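# Swing the cabinet door fully open with the robot

## Task

Swing the cabinet's door open until it reaches its stop, leave it that way, and end with the robot still upright and not leaning; a fall or a lean counts as failure.

## Robot and tools

ROBOT. An omnidirectional base carries a roughly 1.7 m column. A carriage rides up and down it (lift_m) and holds two six-joint arms, left and right, each ending in a five-finger hand. Arm bases sit about 0.57 m + lift_m above the floor, and carriage parts hang about 0.15 m lower. A hand point reaches 0.78 m from its shoulder but only about 0.4 m below the arm base; straight fingers extend 0.07 m past it. Parked joints 1-6: 0, 0.05, 0.05, 1.45, 0, 0. Cameras: carriage_camera (forward, tilted about 20 degrees down), left_wrist_camera and right_wrist_camera (on the little-finger side, aimed at the hand point). Images are 896x504.

FRAMES AND UNITS. Base frame: origin on the floor below the base centre, x forward, y left, z up, metres. left_hand and right_hand readings are hand points in this frame; the true hand is usually somewhat lower, especially at long reach. base_odometry uses the start-of-scene base frame, counts wheel turns only (slip counts as travel), heading in rad, positive left, -3.142 to 3.142.

move. Optional keys: base, joints, speeds, min_time_s, cameras, blocking. base holds exactly one relative command, an offset from where the base last reported itself: translate_m (-2 to 2, m, forward +), strafe_m (-2 to 2, m, left +) or rotate_rad (-6.3 to 6.3, rad, counter-clockwise +). joints is one flat map by joint name covering both arms; every value is an absolute target. lift_m 0 to 1 m. Per arm (prefix left_ or right_): joint1_rad -2.617 to 3.054 (yaw about vertical, 0 forward, + left); joint2_rad 0 to 3.141 (shoulder: 0 upper arm back and level, 1.57 up, 3.14 forward); joint3_rad 0 to 3.141 (elbow, 0 folded, 3.14 straight); joint4_rad -1.57 to 1.57 (wrist pitch, + lifts fingertips); joint5_rad -1.57 to 1.57 (wrist yaw, + swings fingertips right); joint6_rad -2.094 to 2.094 (roll, + clockwise seen from the forearm). Hand keys per side, -1 to 1, +1 open, -1 closed: hand_little, hand_ring, hand_middle, hand_index, hand_thumb_bend, hand_thumb_turn (+1 beside palm, -1 across it). Settings, not motions: hand_force_limit (-1 to 1, about 0 to 10 N, 15 N thumb) and hand_speed (-0.96 to 1; starts at -0.8, slow). speeds caps top speed for this action: translate_m and strafe_m 0.02-0.5 m/s, rotate_rad 0.05-1.57 rad/s, lift_m 0.08-0.27 m/s. min_time_s (0.1-8 s) sets a minimum duration for arm motions; 2 or more straightens hand paths slightly, while very short values make arms overshoot. blocking true (default) waits for all motion to end; false returns within about 0.5 s. A later move overrides only the targets it names. An action lasts at most 15 s; 14 s gives time_out. Unknown keys make a call invalid; out-of-range values get it refused, and after a refusal or an unrequested stop, later calls in the same reply are skipped.

RESULTS. move line: done, or the worst status. base_status/joint_status: done, moving, off_target (resting short and maybe still pushing), contact_stop, time_out, stopped, not_followed (arm targets withheld to avoid self or arm-arm collision), limit_stop_at_motor_heat. on_its_own lists uncommanded actions; held at shows a target. motor_effort is percent of max with last-action peak in brackets; joint torques are in arm-joint order. Hand readings: <side>_hand_stopped_by gives six words (little, ring, middle, index, thumb_bend, thumb_turn): moving, target, force, stalled, fault. <side>_<motor>_load_n is fingertip force in N, positive pushing open. MOTOR HOT warns at 75 °C; at 100 °C that arm goes limp for 30-60 s (OVER-TEMPERATURE FAULT). pictures lists image order.

OTHER TOOLS. wait: seconds 0-10, plus cameras; wait(0) shows a non-blocking move's progress. stop: brakes all running motions (base coasts a bit); braked parts may keep pressing. zoom_image: camera plus region [x0,y0,x1,y1] in pixels, at most 504 by 504, of that camera's latest image. show_instructions: shows the reference pages. finished_scene: ends the scene (scene 1), irreversibly; the door must then stay open by itself.

HANDS. Finger motors start only when their target changes by at least 0.002 and lock on reaching target or force limit. To grip harder, raise force_limit and send a target further closed than the reading. For a gentle close use hand_speed -0.94 or lower. A fully turned-in thumb plus fingers wraps 0.035-0.065 m objects; handles down to about 0.025 m can be held. A wrist bracket on the little-finger side can catch things.

SUGGESTED ORDER. Look with cameras, drive near the cabinet, set the lift so the hand reaches the handle, unfold the arm away from obstacles, approach the handle in small steps, hook or grip it, then swing the door with arm motion and small base moves, release, back away, park, and finish.

AVOID. Tipping: the robot cannot recover; risk is highest with the carriage high, arms extended or loaded, pulling on something, or stopping suddenly. Never drive the base away from a door handle held fast, nor repeat a drive after contact_stop; a rising hand z with no command means the robot is leaning. After contact, backing off about 0.2 m usually frees it. Don't reverse under table edges. Arms have no contact stop and keep pressing, heating up; a freed arm snaps to its target. Keep the two arms from hitting or pressing on each other, including fingers. With joint2 below 0.8, turning joint1 outward 0.5 rad or more can hit the column. Don't slam the door, hit fixed objects hard, or let anything fall. Park arms when idle to limit heating; time spent thinking counts too.

Each tool is called after "Request:" by a JSON object that holds its "name" and its "arguments", one argument or row to a line.

Reference images:

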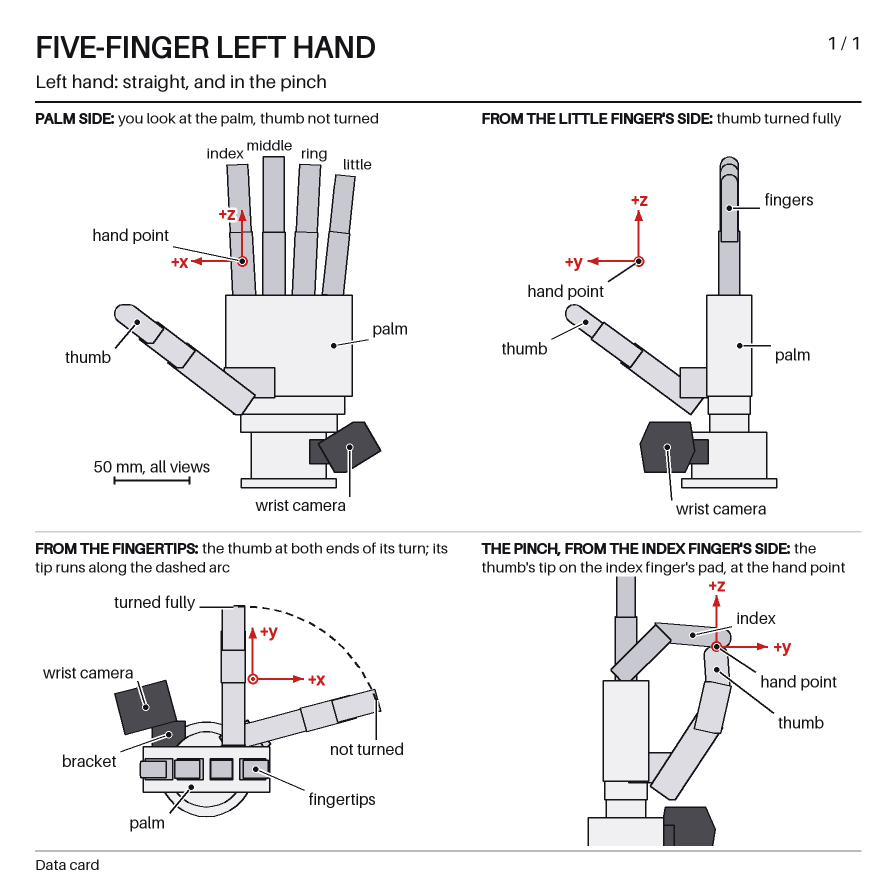

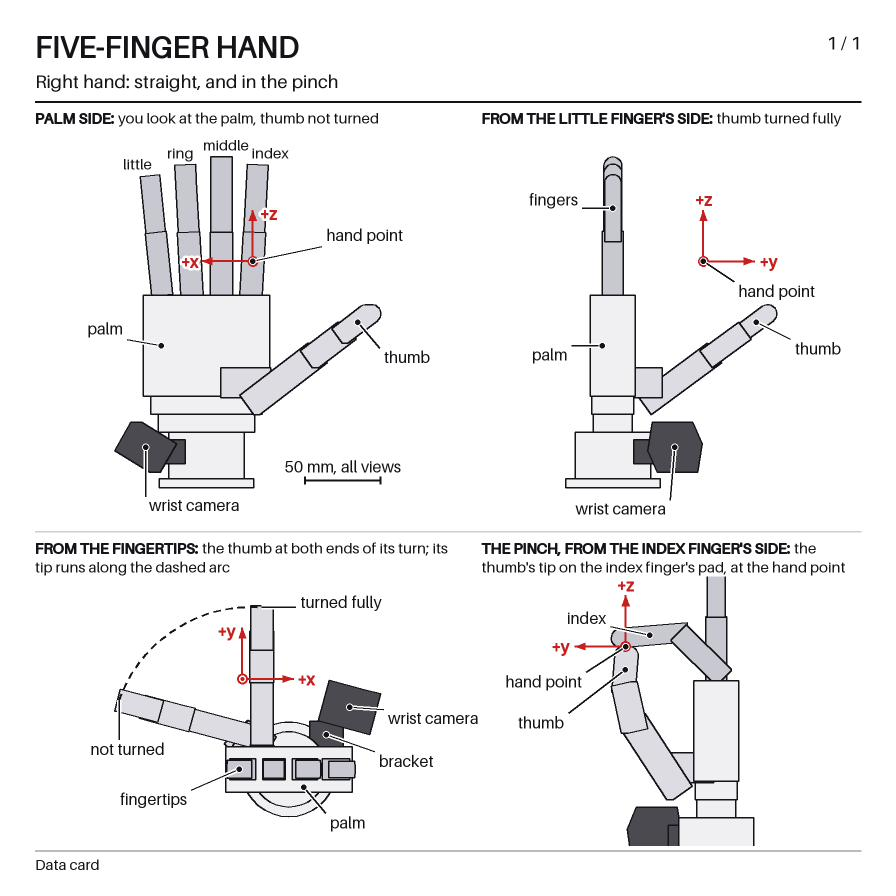

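## Session

Request:
{"name": "move", "arguments": {

}}

Scene clock: 0.00 s.
Joint torques (N m): no reading
base_odometry: x=+0.000 y=+0.000 heading=+0.000
base_status: not commanded
joint_positions: lift_m=+0.300 left_joint1_rad=+0.001 left_joint2_rad=+0.062 left_joint3_rad=+0.049 left_joint4_rad=+1.449 left_joint5_rad=+0.031 left_joint6_rad=-0.040 right_joint1_rad=+0.003 right_joint2_rad=+0.050 right_joint3_rad=+0.022 right_joint4_rad=+1.414 right_joint5_rad=-0.038 right_joint6_rad=+0.017 left_hand_little=+1.000 left_hand_ring=+1.000 left_hand_middle=+1.000 left_hand_index=+1.000 left_hand_thumb_turn=+1.000 left_hand_thumb_bend=+1.000 left_hand_force_limit=+0.000 left_hand_speed=-0.800 right_hand_little=+1.000 right_hand_ring=+1.000 right_hand_middle=+1.000 right_hand_index=+1.000 right_hand_thumb_turn=+1.000 right_hand_thumb_bend=+1.000 right_hand_force_limit=+0.000 right_hand_speed=-0.800
joint_status: not commanded
left_hand_stopped_by: target,target,target,target,target,target
right_hand_stopped_by: target,target,target,target,target,target
left_little_load_n: 0.0
left_ring_load_n: 0.0
left_middle_load_n: 0.0
left_index_load_n: 0.0
left_thumb_bend_load_n: 0.0
left_thumb_turn_load_n: 0.0
right_little_load_n: 0.0
right_ring_load_n: 0.0
right_middle_load_n: 0.0
right_index_load_n: 0.0
right_thumb_bend_load_n: 0.0
right_thumb_turn_load_n: 0.0
motor_effort: lift_m=+27 drive_wheels=+0
left_hand: x=+0.3108 y=+0.2676 z=+1.2936 quat_wxyz=(+0.691, -0.038, +0.057, -0.720) (m; base frame)
right_hand: x=+0.3250 y=-0.2671 z=+1.2813 quat_wxyz=(+0.712, -0.078, +0.052, -0.696) (m; base frame)
pictures: carriage_camera, left_wrist_camera, right_wrist_camera

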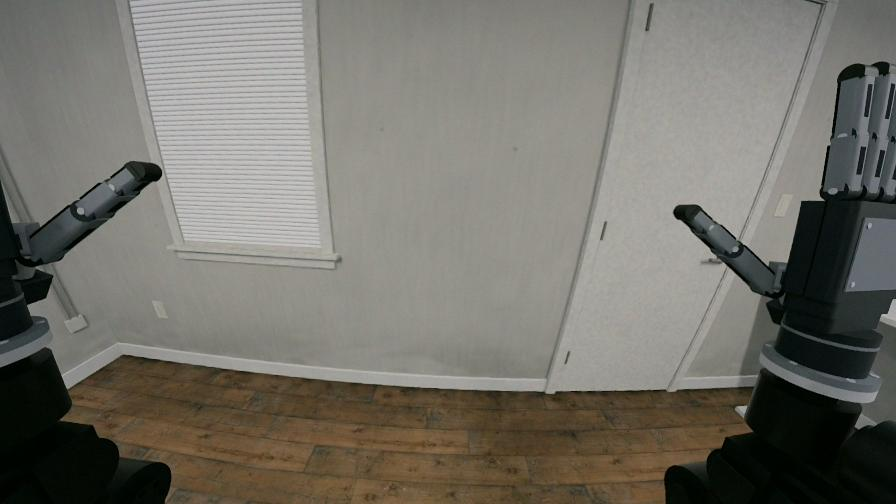

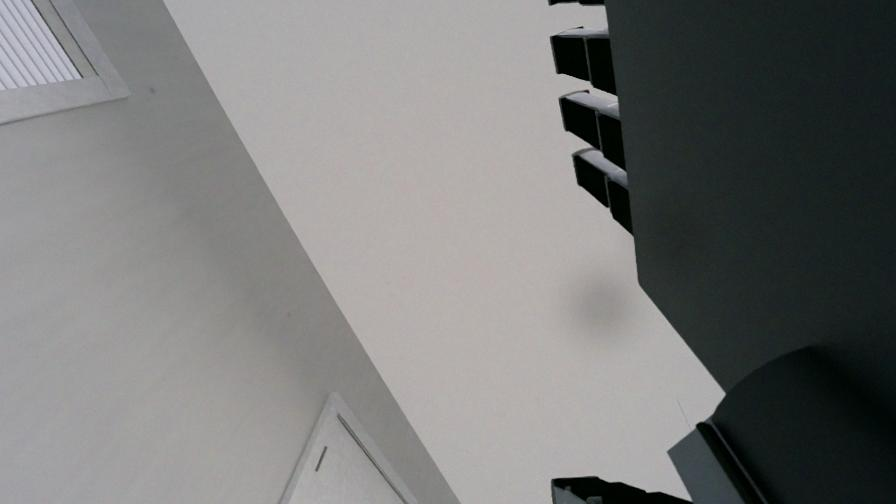

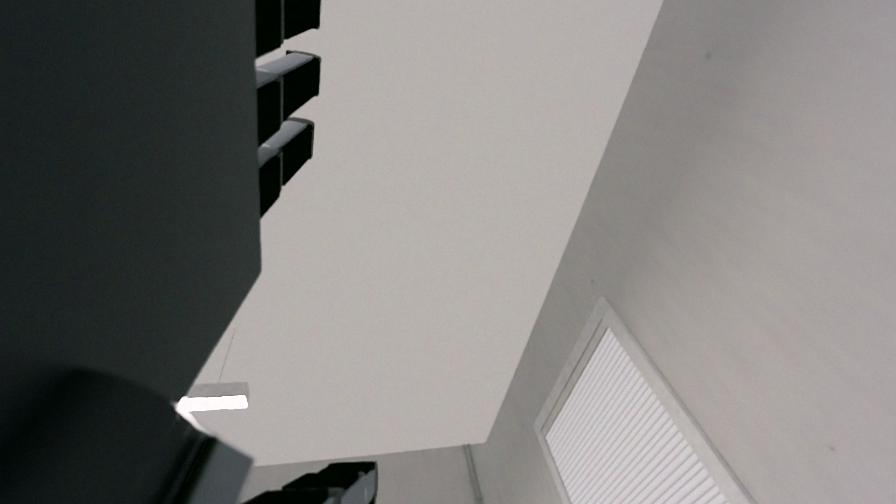

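Request:
{"name": "move", "arguments": {
  "base": {"rotate_rad": -1.2},
  "cameras": ["carriage_camera"]
}}

Scene clock: 6.60 s.
Joint torques (N m): left_arm=[0.09 3.04 5.22 -0.01 -0.04 0.18] | right_arm=[-0.31 2.91 7.05 0.12 0.01 -0.16]
move: done
base_odometry: x=+0.000 y=+0.000 heading=-1.200
base_status: done
joint_positions: lift_m=+0.300 left_joint1_rad=+0.001 left_joint2_rad=+0.062 left_joint3_rad=+0.049 left_joint4_rad=+1.447 left_joint5_rad=+0.031 left_joint6_rad=-0.040 right_joint1_rad=+0.003 right_joint2_rad=+0.050 right_joint3_rad=+0.022 right_joint4_rad=+1.414 right_joint5_rad=-0.038 right_joint6_rad=+0.017 left_hand_little=+1.000 left_hand_ring=+1.000 left_hand_middle=+1.000 left_hand_index=+1.000 left_hand_thumb_turn=+1.000 left_hand_thumb_bend=+1.000 left_hand_force_limit=+0.000 left_hand_speed=-0.800 right_hand_little=+1.000 right_hand_ring=+1.000 right_hand_middle=+1.000 right_hand_index=+1.000 right_hand_thumb_turn=+1.000 right_hand_thumb_bend=+1.000 right_hand_force_limit=+0.000 right_hand_speed=-0.800
joint_status: not commanded
left_hand_stopped_by: target,target,target,target,target,target
right_hand_stopped_by: target,target,target,target,target,target
left_little_load_n: 0.0
left_ring_load_n: 0.0
left_middle_load_n: 0.0
left_index_load_n: 0.0
left_thumb_bend_load_n: 0.0
left_thumb_turn_load_n: 0.0
right_little_load_n: 0.0
right_ring_load_n: 0.0
right_middle_load_n: 0.0
right_index_load_n: 0.0
right_thumb_bend_load_n: 0.0
right_thumb_turn_load_n: 0.0
motor_effort: lift_m=+27(27) drive_wheels=+3(12)
left_hand: x=+0.3115 y=+0.2676 z=+1.2934 quat_wxyz=(+0.691, -0.038, +0.058, -0.720) (m; base frame)
right_hand: x=+0.3250 y=-0.2671 z=+1.2813 quat_wxyz=(+0.712, -0.078, +0.052, -0.696) (m; base frame)
pictures: carriage_camera

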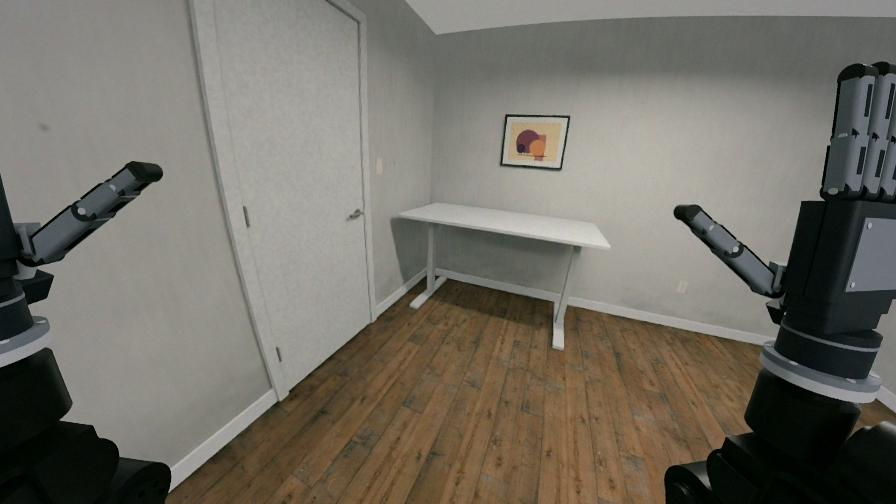

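Request:
{"name": "move", "arguments": {
  "base": {"rotate_rad": -1.5},
  "cameras": ["carriage_camera"]
}}

Request:
{"name": "move", "arguments": {
  "base": {"rotate_rad": -1.5},
  "cameras": ["carriage_camera"]
}}

Scene clock: 13.77 s.
Joint torques (N m): left_arm=[0.06 3.04 5.23 0 -0.04 0.19] | right_arm=[-0.31 2.89 7.1 0.11 0.02 -0.17]
move: done
base_odometry: x=+0.000 y=+0.000 heading=-2.700
base_status: done
joint_positions: lift_m=+0.300 left_joint1_rad=+0.001 left_joint2_rad=+0.062 left_joint3_rad=+0.049 left_joint4_rad=+1.446 left_joint5_rad=+0.031 left_joint6_rad=-0.040 right_joint1_rad=+0.003 right_joint2_rad=+0.050 right_joint3_rad=+0.022 right_joint4_rad=+1.414 right_joint5_rad=-0.038 right_joint6_rad=+0.017 left_hand_little=+1.000 left_hand_ring=+1.000 left_hand_middle=+1.000 left_hand_index=+1.000 left_hand_thumb_turn=+1.000 left_hand_thumb_bend=+1.000 left_hand_force_limit=+0.000 left_hand_speed=-0.800 right_hand_little=+1.000 right_hand_ring=+1.000 right_hand_middle=+1.000 right_hand_index=+1.000 right_hand_thumb_turn=+1.000 right_hand_thumb_bend=+1.000 right_hand_force_limit=+0.000 right_hand_speed=-0.800
joint_status: not commanded
left_hand_stopped_by: target,target,target,target,target,target
right_hand_stopped_by: target,target,target,target,target,target
left_little_load_n: 0.0
left_ring_load_n: 0.0
left_middle_load_n: 0.0
left_index_load_n: 0.0
left_thumb_bend_load_n: 0.0
left_thumb_turn_load_n: 0.0
right_little_load_n: 0.0
right_ring_load_n: 0.0
right_middle_load_n: 0.0
right_index_load_n: 0.0
right_thumb_bend_load_n: 0.0
right_thumb_turn_load_n: 0.0
motor_effort: lift_m=+27(27) drive_wheels=+4(11)
left_hand: x=+0.3117 y=+0.2677 z=+1.2933 quat_wxyz=(+0.691, -0.039, +0.059, -0.720) (m; base frame)
right_hand: x=+0.3250 y=-0.2671 z=+1.2813 quat_wxyz=(+0.712, -0.078, +0.052, -0.696) (m; base frame)
pictures: carriage_camera

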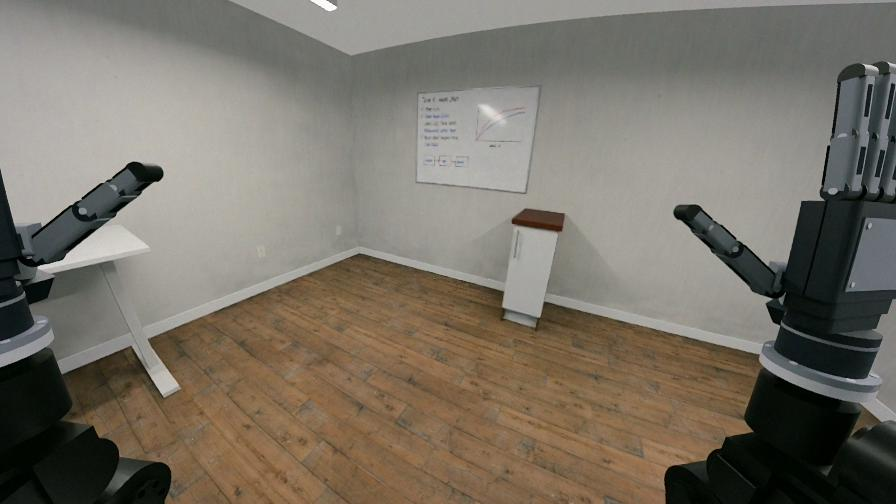

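Scene clock: 16.83 s.
Joint torques (N m): left_arm=[0.09 3.06 5.23 0 -0.04 0.19] | right_arm=[-0.31 2.85 7.05 0.12 0 -0.18]
move: done
base_odometry: x=+0.000 y=+0.000 heading=+2.084
base_status: done
joint_positions: lift_m=+0.300 left_joint1_rad=+0.001 left_joint2_rad=+0.062 left_joint3_rad=+0.049 left_joint4_rad=+1.446 left_joint5_rad=+0.031 left_joint6_rad=-0.040 right_joint1_rad=+0.003 right_joint2_rad=+0.050 right_joint3_rad=+0.022 right_joint4_rad=+1.414 right_joint5_rad=-0.038 right_joint6_rad=+0.017 left_hand_little=+1.000 left_hand_ring=+1.000 left_hand_middle=+1.000 left_hand_index=+1.000 left_hand_thumb_turn=+1.000 left_hand_thumb_bend=+1.000 left_hand_force_limit=+0.000 left_hand_speed=-0.800 right_hand_little=+1.000 right_hand_ring=+1.000 right_hand_middle=+1.000 right_hand_index=+1.000 right_hand_thumb_turn=+1.000 right_hand_thumb_bend=+1.000 right_hand_force_limit=+0.000 right_hand_speed=-0.800
joint_status: not commanded
left_hand_stopped_by: target,target,target,target,target,target
right_hand_stopped_by: target,target,target,target,target,target
left_little_load_n: 0.0
left_ring_load_n: 0.0
left_middle_load_n: 0.0
left_index_load_n: 0.0
left_thumb_bend_load_n: 0.0
left_thumb_turn_load_n: 0.0
right_little_load_n: 0.0
right_ring_load_n: 0.0
right_middle_load_n: 0.0
right_index_load_n: -0.5
right_thumb_bend_load_n: 0.0
right_thumb_turn_load_n: 0.0
motor_effort: lift_m=+27(27) drive_wheels=+4(11)
left_hand: x=+0.3117 y=+0.2677 z=+1.2933 quat_wxyz=(+0.691, -0.039, +0.059, -0.720) (m; base frame)
right_hand: x=+0.3250 y=-0.2671 z=+1.2813 quat_wxyz=(+0.712, -0.078, +0.052, -0.696) (m; base frame)
pictures: carriage_camera

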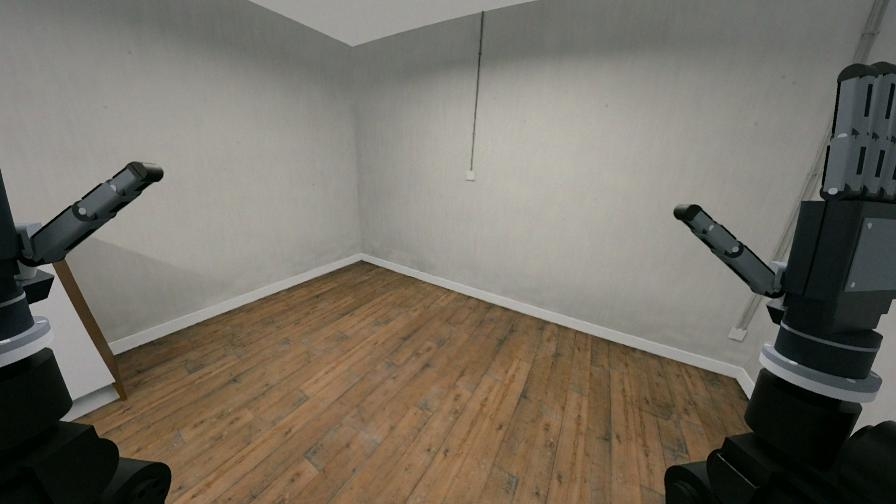

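Request:
{"name": "move", "arguments": {
  "base": {"rotate_rad": 1.15},
  "cameras": ["carriage_camera"]
}}

Request:
{"name": "zoom_image", "arguments": {
  "camera": "carriage_camera",
  "region": [360, 180, 540, 360]
}}

Scene clock: 25.20 s.
Joint torques (N m): left_arm=[0.08 3.06 5.23 -0.01 -0.03 0.18] | right_arm=[-0.31 2.84 7.04 0.12 0 -0.18]
move: done
base_odometry: x=+0.000 y=+0.000 heading=-3.050
base_status: done
joint_positions: lift_m=+0.300 left_joint1_rad=+0.001 left_joint2_rad=+0.062 left_joint3_rad=+0.049 left_joint4_rad=+1.446 left_joint5_rad=+0.031 left_joint6_rad=-0.040 right_joint1_rad=+0.003 right_joint2_rad=+0.050 right_joint3_rad=+0.022 right_joint4_rad=+1.414 right_joint5_rad=-0.038 right_joint6_rad=+0.017 left_hand_little=+1.000 left_hand_ring=+1.000 left_hand_middle=+1.000 left_hand_index=+1.000 left_hand_thumb_turn=+1.000 left_hand_thumb_bend=+1.000 left_hand_force_limit=+0.000 left_hand_speed=-0.800 right_hand_little=+1.000 right_hand_ring=+1.000 right_hand_middle=+1.000 right_hand_index=+1.000 right_hand_thumb_turn=+1.000 right_hand_thumb_bend=+1.000 right_hand_force_limit=+0.000 right_hand_speed=-0.800
joint_status: not commanded
left_hand_stopped_by: target,target,target,target,target,target
right_hand_stopped_by: target,target,target,target,target,target
left_little_load_n: 0.0
left_ring_load_n: 0.0
left_middle_load_n: 0.0
left_index_load_n: 0.0
left_thumb_bend_load_n: 0.0
left_thumb_turn_load_n: -0.5
right_little_load_n: 0.0
right_ring_load_n: 0.0
right_middle_load_n: 0.0
right_index_load_n: 0.0
right_thumb_bend_load_n: 0.0
right_thumb_turn_load_n: 0.0
motor_effort: lift_m=+27(27) drive_wheels=+4(9)
left_hand: x=+0.3117 y=+0.2677 z=+1.2933 quat_wxyz=(+0.691, -0.039, +0.058, -0.720) (m; base frame)
right_hand: x=+0.3250 y=-0.2671 z=+1.2813 quat_wxyz=(+0.712, -0.078, +0.052, -0.696) (m; base frame)
pictures: carriage_camera

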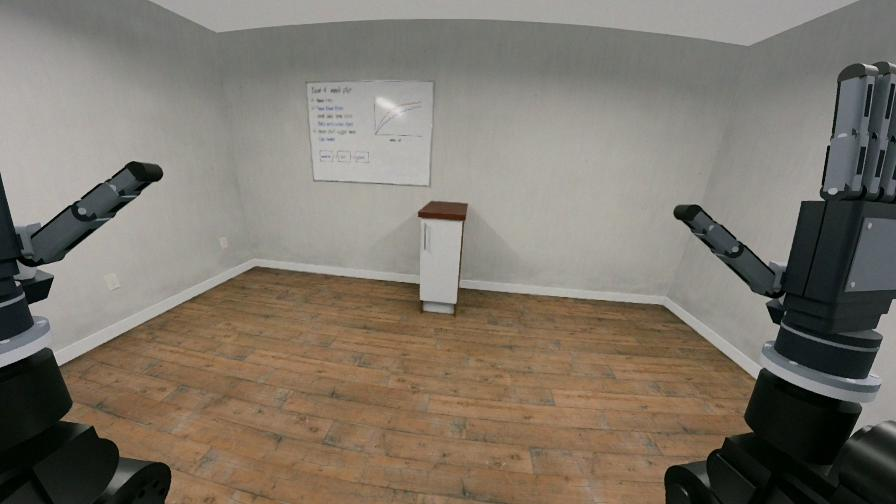

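Scaled by 2.800.

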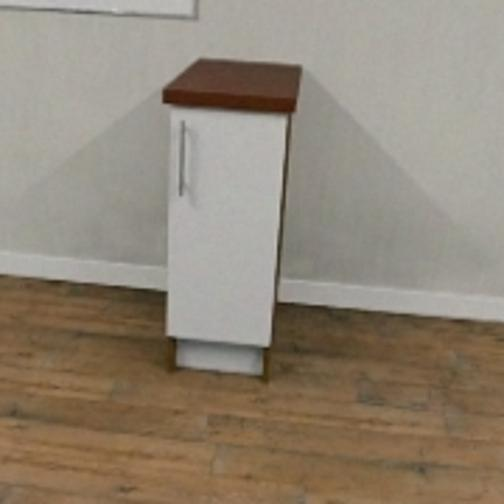

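Request:
{"name": "move", "arguments": {
  "base": {"rotate_rad": -0.09}
}}

Request:
{"name": "move", "arguments": {
  "base": {"strafe_m": 0.2}
}}

Request:
{"name": "move", "arguments": {
  "base": {"translate_m": 0.8},
  "joints": {"lift_m": 0.1},
  "cameras": ["carriage_camera"]
}}

Request:
{"name": "zoom_image", "arguments": {
  "camera": "carriage_camera",
  "region": [300, 150, 600, 450]
}}

Scene clock: 62.90 s.
Joint torques (N m): left_arm=[0.05 3.03 5.22 0 -0.04 0.19] | right_arm=[-0.29 2.89 7.01 0.13 0 -0.16]
move: done
base_odometry: x=+0.000 y=+0.000 heading=-3.139
base_status: done
joint_positions: lift_m=+0.300 left_joint1_rad=+0.001 left_joint2_rad=+0.062 left_joint3_rad=+0.049 left_joint4_rad=+1.446 left_joint5_rad=+0.031 left_joint6_rad=-0.040 right_joint1_rad=+0.003 right_joint2_rad=+0.050 right_joint3_rad=+0.022 right_joint4_rad=+1.414 right_joint5_rad=-0.038 right_joint6_rad=+0.017 left_hand_little=+1.000 left_hand_ring=+1.000 left_hand_middle=+1.000 left_hand_index=+1.000 left_hand_thumb_turn=+1.000 left_hand_thumb_bend=+1.000 left_hand_force_limit=+0.000 left_hand_speed=-0.800 right_hand_little=+1.000 right_hand_ring=+1.000 right_hand_middle=+1.000 right_hand_index=+1.000 right_hand_thumb_turn=+1.000 right_hand_thumb_bend=+1.000 right_hand_force_limit=+0.000 right_hand_speed=-0.800
joint_status: not commanded
left_hand_stopped_by: target,target,target,target,target,target
right_hand_stopped_by: target,target,target,target,target,target
left_little_load_n: 0.0
left_ring_load_n: 0.0
left_middle_load_n: 0.0
left_index_load_n: 0.0
left_thumb_bend_load_n: 0.0
left_thumb_turn_load_n: 0.0
right_little_load_n: 0.0
right_ring_load_n: 0.0
right_middle_load_n: 0.0
right_index_load_n: 0.0
right_thumb_bend_load_n: 0.0
right_thumb_turn_load_n: 0.0
motor_effort: lift_m=+27(27) drive_wheels=-2(4)
left_hand: x=+0.3117 y=+0.2677 z=+1.2933 quat_wxyz=(+0.691, -0.039, +0.058, -0.720) (m; base frame)
right_hand: x=+0.3250 y=-0.2671 z=+1.2813 quat_wxyz=(+0.712, -0.078, +0.052, -0.696) (m; base frame)
pictures: none

Scene clock: 65.00 s.
Joint torques (N m): left_arm=[0.21 3.07 5.22 -0.01 -0.04 0.18] | right_arm=[-0.31 2.93 7.06 0.12 0.01 -0.17]
move: done
base_odometry: x=+0.001 y=-0.200 heading=-3.139
base_status: done
joint_positions: lift_m=+0.300 left_joint1_rad=+0.001 left_joint2_rad=+0.062 left_joint3_rad=+0.049 left_joint4_rad=+1.446 left_joint5_rad=+0.031 left_joint6_rad=-0.040 right_joint1_rad=+0.003 right_joint2_rad=+0.050 right_joint3_rad=+0.022 right_joint4_rad=+1.414 right_joint5_rad=-0.038 right_joint6_rad=+0.017 left_hand_little=+1.000 left_hand_ring=+1.000 left_hand_middle=+1.000 left_hand_index=+1.000 left_hand_thumb_turn=+1.000 left_hand_thumb_bend=+1.000 left_hand_force_limit=+0.000 left_hand_speed=-0.800 right_hand_little=+1.000 right_hand_ring=+1.000 right_hand_middle=+1.000 right_hand_index=+1.000 right_hand_thumb_turn=+1.000 right_hand_thumb_bend=+1.000 right_hand_force_limit=+0.000 right_hand_speed=-0.800
joint_status: not commanded
left_hand_stopped_by: target,target,target,target,target,target
right_hand_stopped_by: target,target,target,target,target,target
left_little_load_n: 0.0
left_ring_load_n: 0.0
left_middle_load_n: 0.0
left_index_load_n: 0.0
left_thumb_bend_load_n: 0.0
left_thumb_turn_load_n: 0.0
right_little_load_n: 0.0
right_ring_load_n: 0.0
right_middle_load_n: 0.0
right_index_load_n: 0.0
right_thumb_bend_load_n: 0.0
right_thumb_turn_load_n: 0.0
motor_effort: lift_m=+27(27) drive_wheels=-4(12)
left_hand: x=+0.3117 y=+0.2677 z=+1.2933 quat_wxyz=(+0.691, -0.039, +0.058, -0.720) (m; base frame)
right_hand: x=+0.3250 y=-0.2672 z=+1.2813 quat_wxyz=(+0.712, -0.078, +0.052, -0.696) (m; base frame)
pictures: none

Scene clock: 68.87 s.
Joint torques (N m): left_arm=[0.1 3.06 5.2 -0.01 -0.03 0.19] | right_arm=[-0.27 2.88 7.05 0.11 0.01 -0.17]
move: done
base_odometry: x=-0.799 y=-0.203 heading=-3.138
base_status: done
joint_positions: lift_m=+0.100 left_joint1_rad=+0.001 left_joint2_rad=+0.062 left_joint3_rad=+0.049 left_joint4_rad=+1.446 left_joint5_rad=+0.031 left_joint6_rad=-0.040 right_joint1_rad=+0.003 right_joint2_rad=+0.050 right_joint3_rad=+0.022 right_joint4_rad=+1.413 right_joint5_rad=-0.038 right_joint6_rad=+0.017 left_hand_little=+1.000 left_hand_ring=+1.000 left_hand_middle=+1.000 left_hand_index=+1.000 left_hand_thumb_turn=+1.000 left_hand_thumb_bend=+1.000 left_hand_force_limit=+0.000 left_hand_speed=-0.800 right_hand_little=+1.000 right_hand_ring=+1.000 right_hand_middle=+1.000 right_hand_index=+1.000 right_hand_thumb_turn=+1.000 right_hand_thumb_bend=+1.000 right_hand_force_limit=+0.000 right_hand_speed=-0.800
joint_status: all done
left_hand_stopped_by: target,target,target,target,target,target
right_hand_stopped_by: target,target,target,target,target,target
left_little_load_n: 0.0
left_ring_load_n: 0.0
left_middle_load_n: 0.0
left_index_load_n: 0.0
left_thumb_bend_load_n: 0.0
left_thumb_turn_load_n: 0.0
right_little_load_n: 0.0
right_ring_load_n: 0.0
right_middle_load_n: 0.0
right_index_load_n: 0.0
right_thumb_bend_load_n: 0.0
right_thumb_turn_load_n: 0.0
motor_effort: lift_m=+23(24) drive_wheels=-2(12)
left_hand: x=+0.3118 y=+0.2677 z=+1.0937 quat_wxyz=(+0.691, -0.039, +0.059, -0.720) (m; base frame)
right_hand: x=+0.3251 y=-0.2672 z=+1.0817 quat_wxyz=(+0.712, -0.078, +0.053, -0.696) (m; base frame)
pictures: carriage_camera

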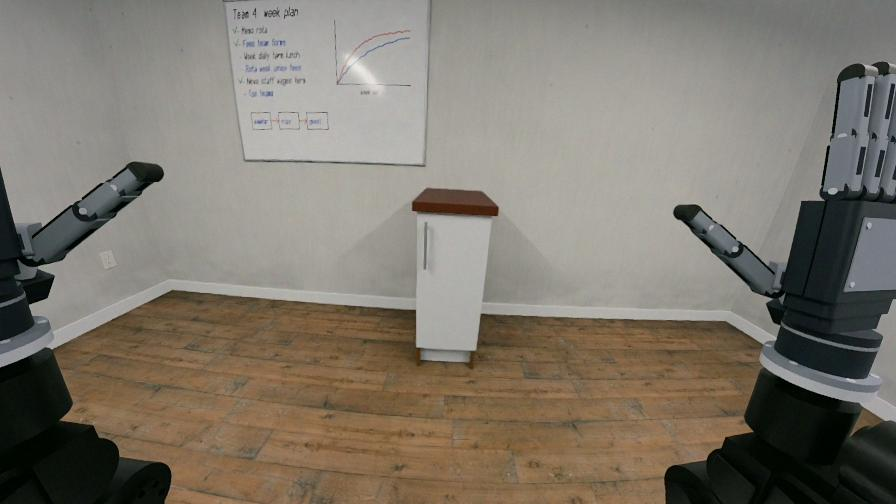

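Scaled by 1.680.

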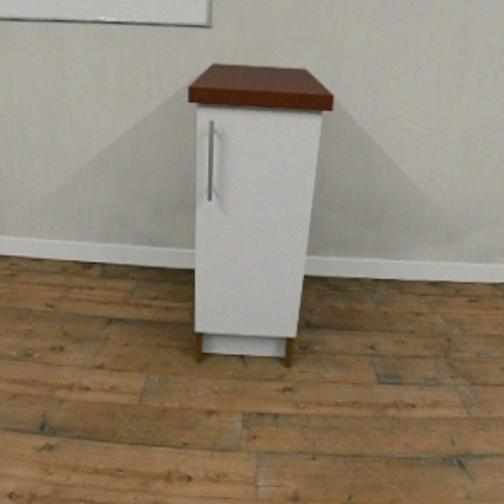

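Request:
{"name": "move", "arguments": {
  "base": {"rotate_rad": -0.035},
  "joints": {"left_joint1_rad": 0, "left_joint2_rad": 1.2, "left_joint3_rad": 1.2, "left_joint4_rad": 0, "left_joint5_rad": 0, "left_joint6_rad": -1.57, "left_hand_little": 0, "left_hand_ring": 0, "left_hand_middle": 0, "left_hand_index": 0, "left_hand_thumb_turn": -1, "left_hand_speed": 0.4},
  "cameras": ["all"]
}}

Scene clock: 167.77 s.
Joint torques (N m): left_arm=[0.02 -3.07 8.8 1.85 -0.12 0] | right_arm=[-0.28 2.85 7.01 0.11 0.01 -0.18]
move: done
base_odometry: x=-0.799 y=-0.203 heading=+3.110
base_status: done
joint_positions: lift_m=+0.100 left_joint1_rad=+0.001 left_joint2_rad=+1.200 left_joint3_rad=+1.171 left_joint4_rad=+0.004 left_joint5_rad=+0.010 left_joint6_rad=-1.557 right_joint1_rad=+0.003 right_joint2_rad=+0.050 right_joint3_rad=+0.022 right_joint4_rad=+1.413 right_joint5_rad=-0.038 right_joint6_rad=+0.017 left_hand_little=+0.000 left_hand_ring=+0.000 left_hand_middle=+0.000 left_hand_index=+0.000 left_hand_thumb_turn=-1.000 left_hand_thumb_bend=+1.000 left_hand_force_limit=+0.000 left_hand_speed=+0.400 right_hand_little=+1.000 right_hand_ring=+1.000 right_hand_middle=+1.000 right_hand_index=+1.000 right_hand_thumb_turn=+1.000 right_hand_thumb_bend=+1.000 right_hand_force_limit=+0.000 right_hand_speed=-0.800
joint_status: all done
left_hand_stopped_by: target,target,target,target,target,target
right_hand_stopped_by: target,target,target,target,target,target
left_little_load_n: 0.0
left_ring_load_n: 0.0
left_middle_load_n: 0.0
left_index_load_n: 0.0
left_thumb_bend_load_n: 0.0
left_thumb_turn_load_n: 0.0
right_little_load_n: 0.0
right_ring_load_n: 0.0
right_middle_load_n: 0.0
right_index_load_n: 0.0
right_thumb_bend_load_n: 0.0
right_thumb_turn_load_n: 0.0
motor_effort: lift_m=+23(23) drive_wheels=-3(7)
left_hand: x=+0.6539 y=+0.2446 z=+1.0860 quat_wxyz=(+0.002, -0.716, +0.008, -0.698) (m; base frame)
right_hand: x=+0.3251 y=-0.2672 z=+1.0817 quat_wxyz=(+0.712, -0.078, +0.053, -0.696) (m; base frame)
pictures: carriage_camera, left_wrist_camera, right_wrist_camera

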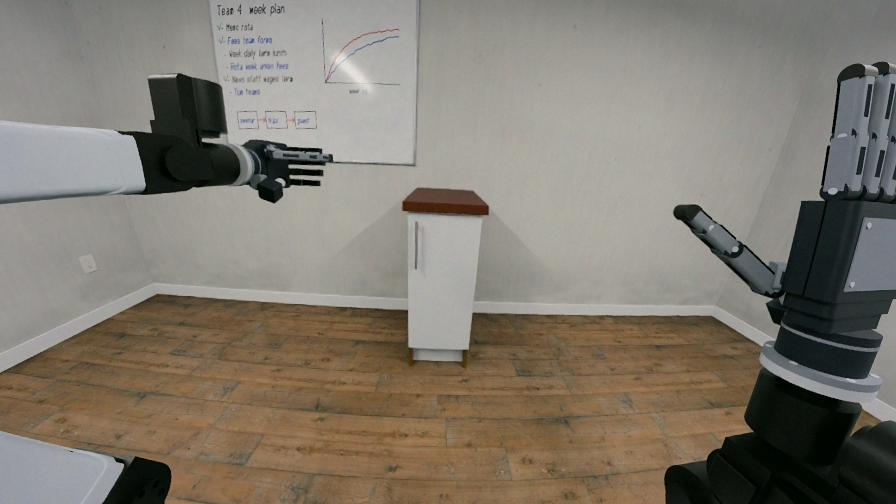

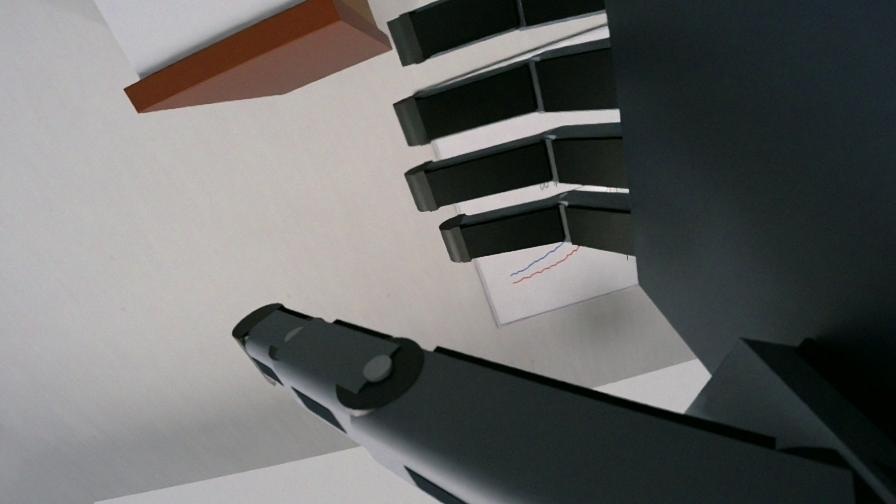

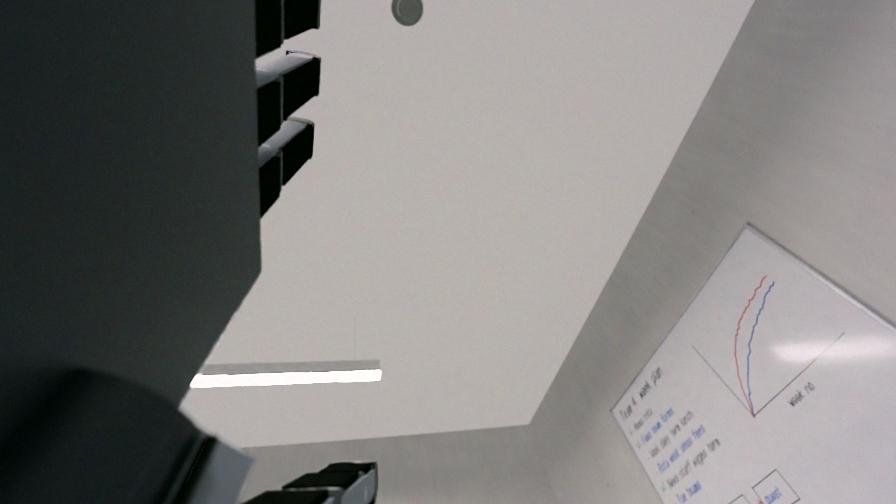

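Request:
{"name": "move", "arguments": {
  "joints": {"lift_m": 0.05, "left_joint2_rad": 1.2, "left_joint3_rad": 0.7, "left_joint4_rad": 0.5},
  "cameras": ["carriage_camera"]
}}

Scene clock: 179.63 s.
Joint torques (N m): left_arm=[0.01 -3.22 6.35 2.15 -0.12 0.01] | right_arm=[-0.25 2.89 7.01 0.13 0.01 -0.17]
move: done
base_odometry: x=-0.799 y=-0.203 heading=+3.110
base_status: not commanded
joint_positions: lift_m=+0.050 left_joint1_rad=+0.001 left_joint2_rad=+1.202 left_joint3_rad=+0.700 left_joint4_rad=+0.469 left_joint5_rad=+0.009 left_joint6_rad=-1.559 right_joint1_rad=+0.003 right_joint2_rad=+0.050 right_joint3_rad=+0.022 right_joint4_rad=+1.413 right_joint5_rad=-0.038 right_joint6_rad=+0.017 left_hand_little=+0.000 left_hand_ring=+0.000 left_hand_middle=+0.000 left_hand_index=+0.000 left_hand_thumb_turn=-1.000 left_hand_thumb_bend=+1.000 left_hand_force_limit=+0.000 left_hand_speed=+0.400 right_hand_little=+1.000 right_hand_ring=+1.000 right_hand_middle=+1.000 right_hand_index=+1.000 right_hand_thumb_turn=+1.000 right_hand_thumb_bend=+1.000 right_hand_force_limit=+0.000 right_hand_speed=-0.800
joint_status: all done
left_hand_stopped_by: target,target,target,target,target,target
right_hand_stopped_by: target,target,target,target,target,target
left_little_load_n: 0.0
left_ring_load_n: 0.0
left_middle_load_n: 0.0
left_index_load_n: 0.0
left_thumb_bend_load_n: 0.0
left_thumb_turn_load_n: 0.0
right_little_load_n: 0.0
right_ring_load_n: 0.0
right_middle_load_n: 0.0
right_index_load_n: 0.0
right_thumb_bend_load_n: 0.0
right_thumb_turn_load_n: 0.0
motor_effort: lift_m=+23(24) drive_wheels=-2(3)
left_hand: x=+0.6515 y=+0.2447 z=+0.9163 quat_wxyz=(+0.001, -0.718, +0.007, -0.696) (m; base frame)
right_hand: x=+0.3251 y=-0.2672 z=+1.0317 quat_wxyz=(+0.712, -0.078, +0.053, -0.696) (m; base frame)
pictures: carriage_camera

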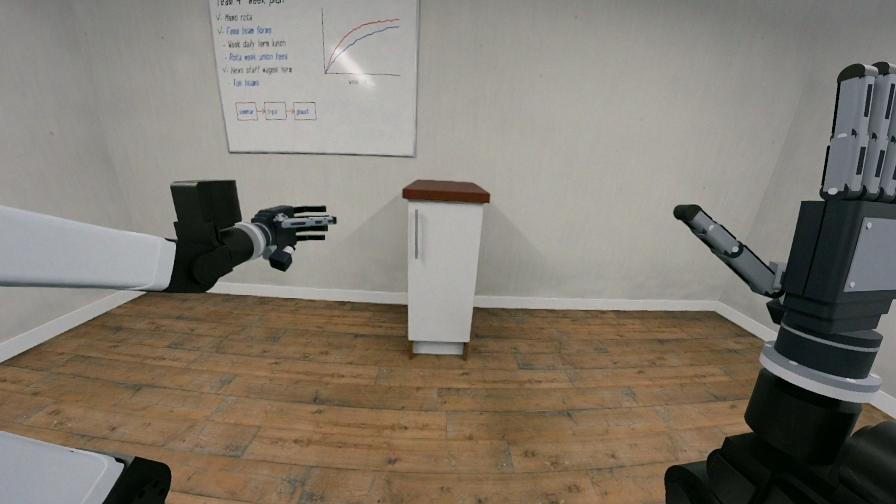

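Request:
{"name": "move", "arguments": {
  "base": {"strafe_m": -0.09},
  "joints": {"lift_m": 0.0, "left_joint2_rad": 0.8, "left_joint3_rad": 0.15, "left_joint4_rad": 0.65}
}}

Request:
{"name": "move", "arguments": {
  "base": {"translate_m": 0.48},
  "speeds": {"translate_m": 0.25},
  "cameras": ["carriage_camera", "left_wrist_camera"]
}}

Scene clock: 205.80 s.
Joint torques (N m): left_arm=[-0.03 -1.17 6.16 2.15 -0.07 0.01] | right_arm=[-0.32 2.86 7.02 0.12 0 -0.17]
move: done
base_odometry: x=-0.797 y=-0.113 heading=+3.110
base_status: done
joint_positions: lift_m=+0.000 left_joint1_rad=+0.001 left_joint2_rad=+0.807 left_joint3_rad=+0.150 left_joint4_rad=+0.620 left_joint5_rad=+0.005 left_joint6_rad=-1.559 right_joint1_rad=+0.003 right_joint2_rad=+0.050 right_joint3_rad=+0.022 right_joint4_rad=+1.413 right_joint5_rad=-0.038 right_joint6_rad=+0.017 left_hand_little=+0.000 left_hand_ring=+0.000 left_hand_middle=+0.000 left_hand_index=+0.000 left_hand_thumb_turn=-1.000 left_hand_thumb_bend=+1.000 left_hand_force_limit=+0.000 left_hand_speed=+0.400 right_hand_little=+1.000 right_hand_ring=+1.000 right_hand_middle=+1.000 right_hand_index=+1.000 right_hand_thumb_turn=+1.000 right_hand_thumb_bend=+1.000 right_hand_force_limit=+0.000 right_hand_speed=-0.800
joint_status: all done
left_hand_stopped_by: target,target,target,target,target,target
right_hand_stopped_by: target,target,target,target,target,target
left_little_load_n: 0.0
left_ring_load_n: 0.0
left_middle_load_n: 0.0
left_index_load_n: 0.5
left_thumb_bend_load_n: 0.0
left_thumb_turn_load_n: -0.5
right_little_load_n: 0.0
right_ring_load_n: 0.0
right_middle_load_n: 0.0
right_index_load_n: 0.0
right_thumb_bend_load_n: 0.0
right_thumb_turn_load_n: 0.0
motor_effort: lift_m=+23(24) drive_wheels=+0(11)
left_hand: x=+0.5514 y=+0.2454 z=+0.7725 quat_wxyz=(+0.002, -0.720, +0.006, -0.694) (m; base frame)
right_hand: x=+0.3251 y=-0.2672 z=+0.9817 quat_wxyz=(+0.712, -0.078, +0.053, -0.696) (m; base frame)
pictures: none

Scene clock: 209.03 s.
Joint torques (N m): left_arm=[0.01 -1.03 6.13 2.13 -0.08 0.01] | right_arm=[-0.31 2.86 6.99 0.12 0.01 -0.17]
move: done
base_odometry: x=-1.277 y=-0.097 heading=+3.110
base_status: done
joint_positions: lift_m=+0.000 left_joint1_rad=+0.001 left_joint2_rad=+0.806 left_joint3_rad=+0.150 left_joint4_rad=+0.622 left_joint5_rad=+0.005 left_joint6_rad=-1.559 right_joint1_rad=+0.003 right_joint2_rad=+0.050 right_joint3_rad=+0.022 right_joint4_rad=+1.413 right_joint5_rad=-0.038 right_joint6_rad=+0.017 left_hand_little=+0.000 left_hand_ring=+0.000 left_hand_middle=+0.000 left_hand_index=+0.000 left_hand_thumb_turn=-1.000 left_hand_thumb_bend=+1.000 left_hand_force_limit=+0.000 left_hand_speed=+0.400 right_hand_little=+1.000 right_hand_ring=+1.000 right_hand_middle=+1.000 right_hand_index=+1.000 right_hand_thumb_turn=+1.000 right_hand_thumb_bend=+1.000 right_hand_force_limit=+0.000 right_hand_speed=-0.800
joint_status: not commanded
left_hand_stopped_by: target,target,target,target,target,target
right_hand_stopped_by: target,target,target,target,target,target
left_little_load_n: 0.0
left_ring_load_n: 0.0
left_middle_load_n: 0.0
left_index_load_n: 0.0
left_thumb_bend_load_n: 0.0
left_thumb_turn_load_n: -0.5
right_little_load_n: 0.0
right_ring_load_n: 0.0
right_middle_load_n: 0.0
right_index_load_n: 0.0
right_thumb_bend_load_n: 0.0
right_thumb_turn_load_n: 0.0
motor_effort: lift_m=+23(23) drive_wheels=-2(11)
left_hand: x=+0.5512 y=+0.2454 z=+0.7736 quat_wxyz=(+0.002, -0.719, +0.006, -0.695) (m; base frame)
right_hand: x=+0.3251 y=-0.2672 z=+0.9817 quat_wxyz=(+0.712, -0.078, +0.053, -0.696) (m; base frame)
pictures: carriage_camera, left_wrist_camera

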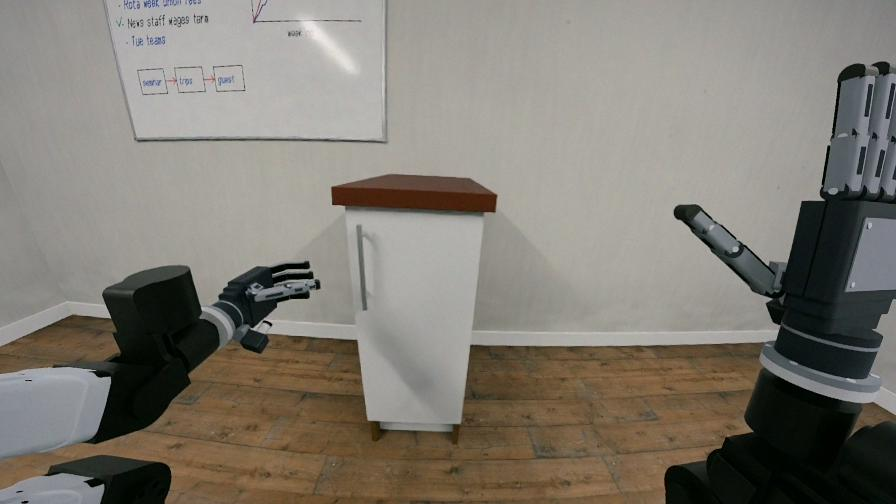

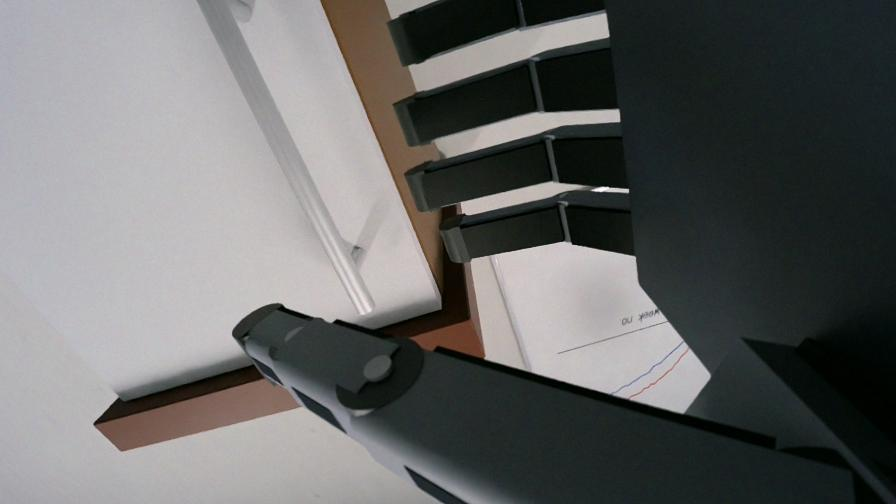

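Request:
{"name": "move", "arguments": {
  "base": {"translate_m": 0.10},
  "speeds": {"translate_m": 0.15},
  "cameras": ["carriage_camera", "left_wrist_camera"]
}}

Scene clock: 250.87 s.
Joint torques (N m): left_arm=[0.02 -0.95 6.12 2.13 -0.08 0.02] | right_arm=[-0.29 2.91 7.02 0.13 0 -0.17]
move: done
base_odometry: x=-1.377 y=-0.094 heading=+3.110
base_status: done
joint_positions: lift_m=+0.000 left_joint1_rad=+0.001 left_joint2_rad=+0.805 left_joint3_rad=+0.150 left_joint4_rad=+0.623 left_joint5_rad=+0.005 left_joint6_rad=-1.559 right_joint1_rad=+0.003 right_joint2_rad=+0.050 right_joint3_rad=+0.022 right_joint4_rad=+1.414 right_joint5_rad=-0.038 right_joint6_rad=+0.017 left_hand_little=+0.000 left_hand_ring=+0.000 left_hand_middle=+0.000 left_hand_index=+0.000 left_hand_thumb_turn=-1.000 left_hand_thumb_bend=+1.000 left_hand_force_limit=+0.000 left_hand_speed=+0.400 right_hand_little=+1.000 right_hand_ring=+1.000 right_hand_middle=+1.000 right_hand_index=+1.000 right_hand_thumb_turn=+1.000 right_hand_thumb_bend=+1.000 right_hand_force_limit=+0.000 right_hand_speed=-0.800
joint_status: not commanded
left_hand_stopped_by: target,target,target,target,target,target
right_hand_stopped_by: target,target,target,target,target,target
left_little_load_n: 0.0
left_ring_load_n: 0.0
left_middle_load_n: 0.5
left_index_load_n: 0.0
left_thumb_bend_load_n: 0.0
left_thumb_turn_load_n: -0.5
right_little_load_n: 0.0
right_ring_load_n: 0.0
right_middle_load_n: 0.0
right_index_load_n: 0.0
right_thumb_bend_load_n: 0.0
right_thumb_turn_load_n: 0.0
motor_effort: lift_m=+23(23) drive_wheels=-2(10)
left_hand: x=+0.5511 y=+0.2454 z=+0.7740 quat_wxyz=(+0.002, -0.718, +0.006, -0.696) (m; base frame)
right_hand: x=+0.3250 y=-0.2672 z=+0.9818 quat_wxyz=(+0.712, -0.078, +0.052, -0.696) (m; base frame)
pictures: carriage_camera, left_wrist_camera

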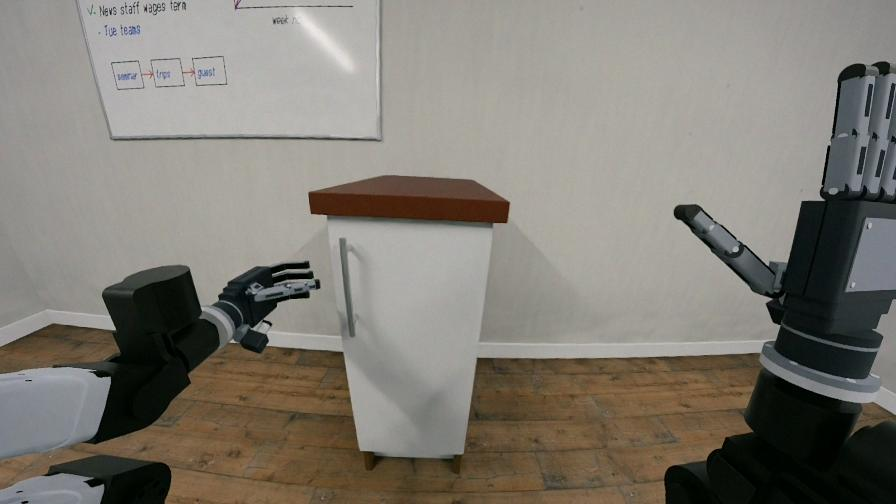

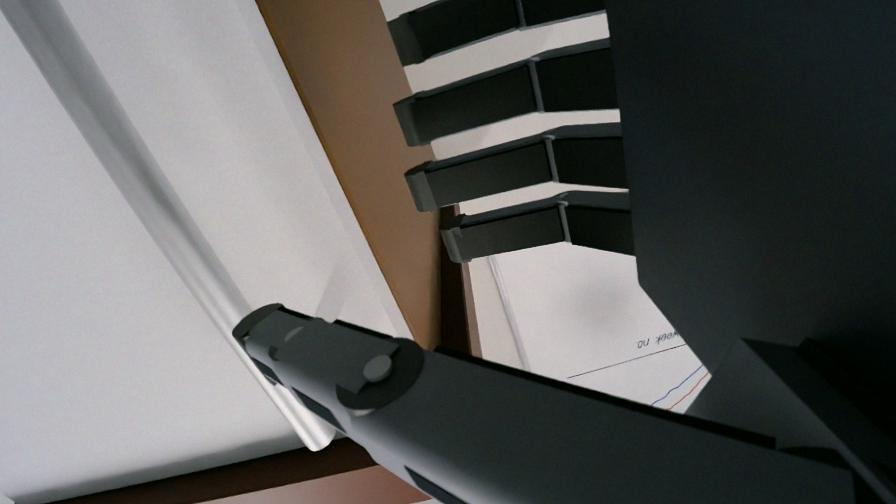

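Request:
{"name": "zoom_image", "arguments": {
  "camera": "left_wrist_camera",
  "region": [180, 180, 520, 500]
}}

Request:
{"name": "zoom_image", "arguments": {
  "camera": "carriage_camera",
  "region": [220, 200, 420, 360]
}}

Scaled by 1.482.

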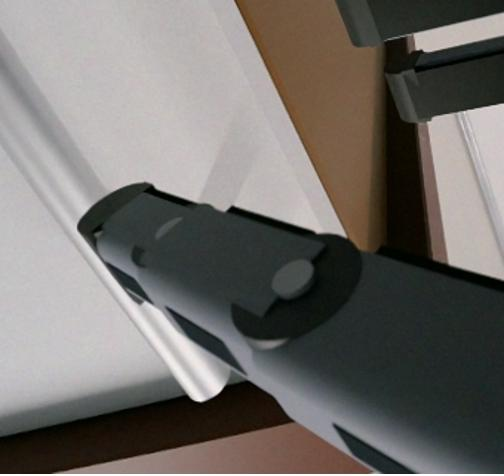

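Scaled by 2.520.

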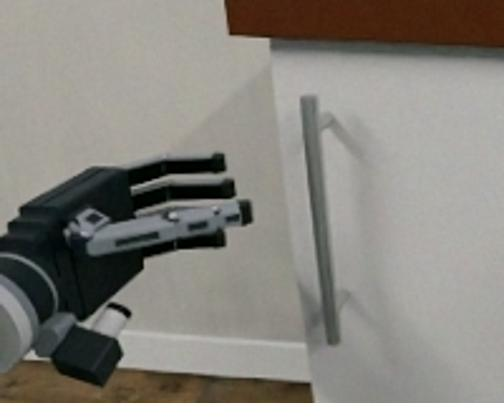

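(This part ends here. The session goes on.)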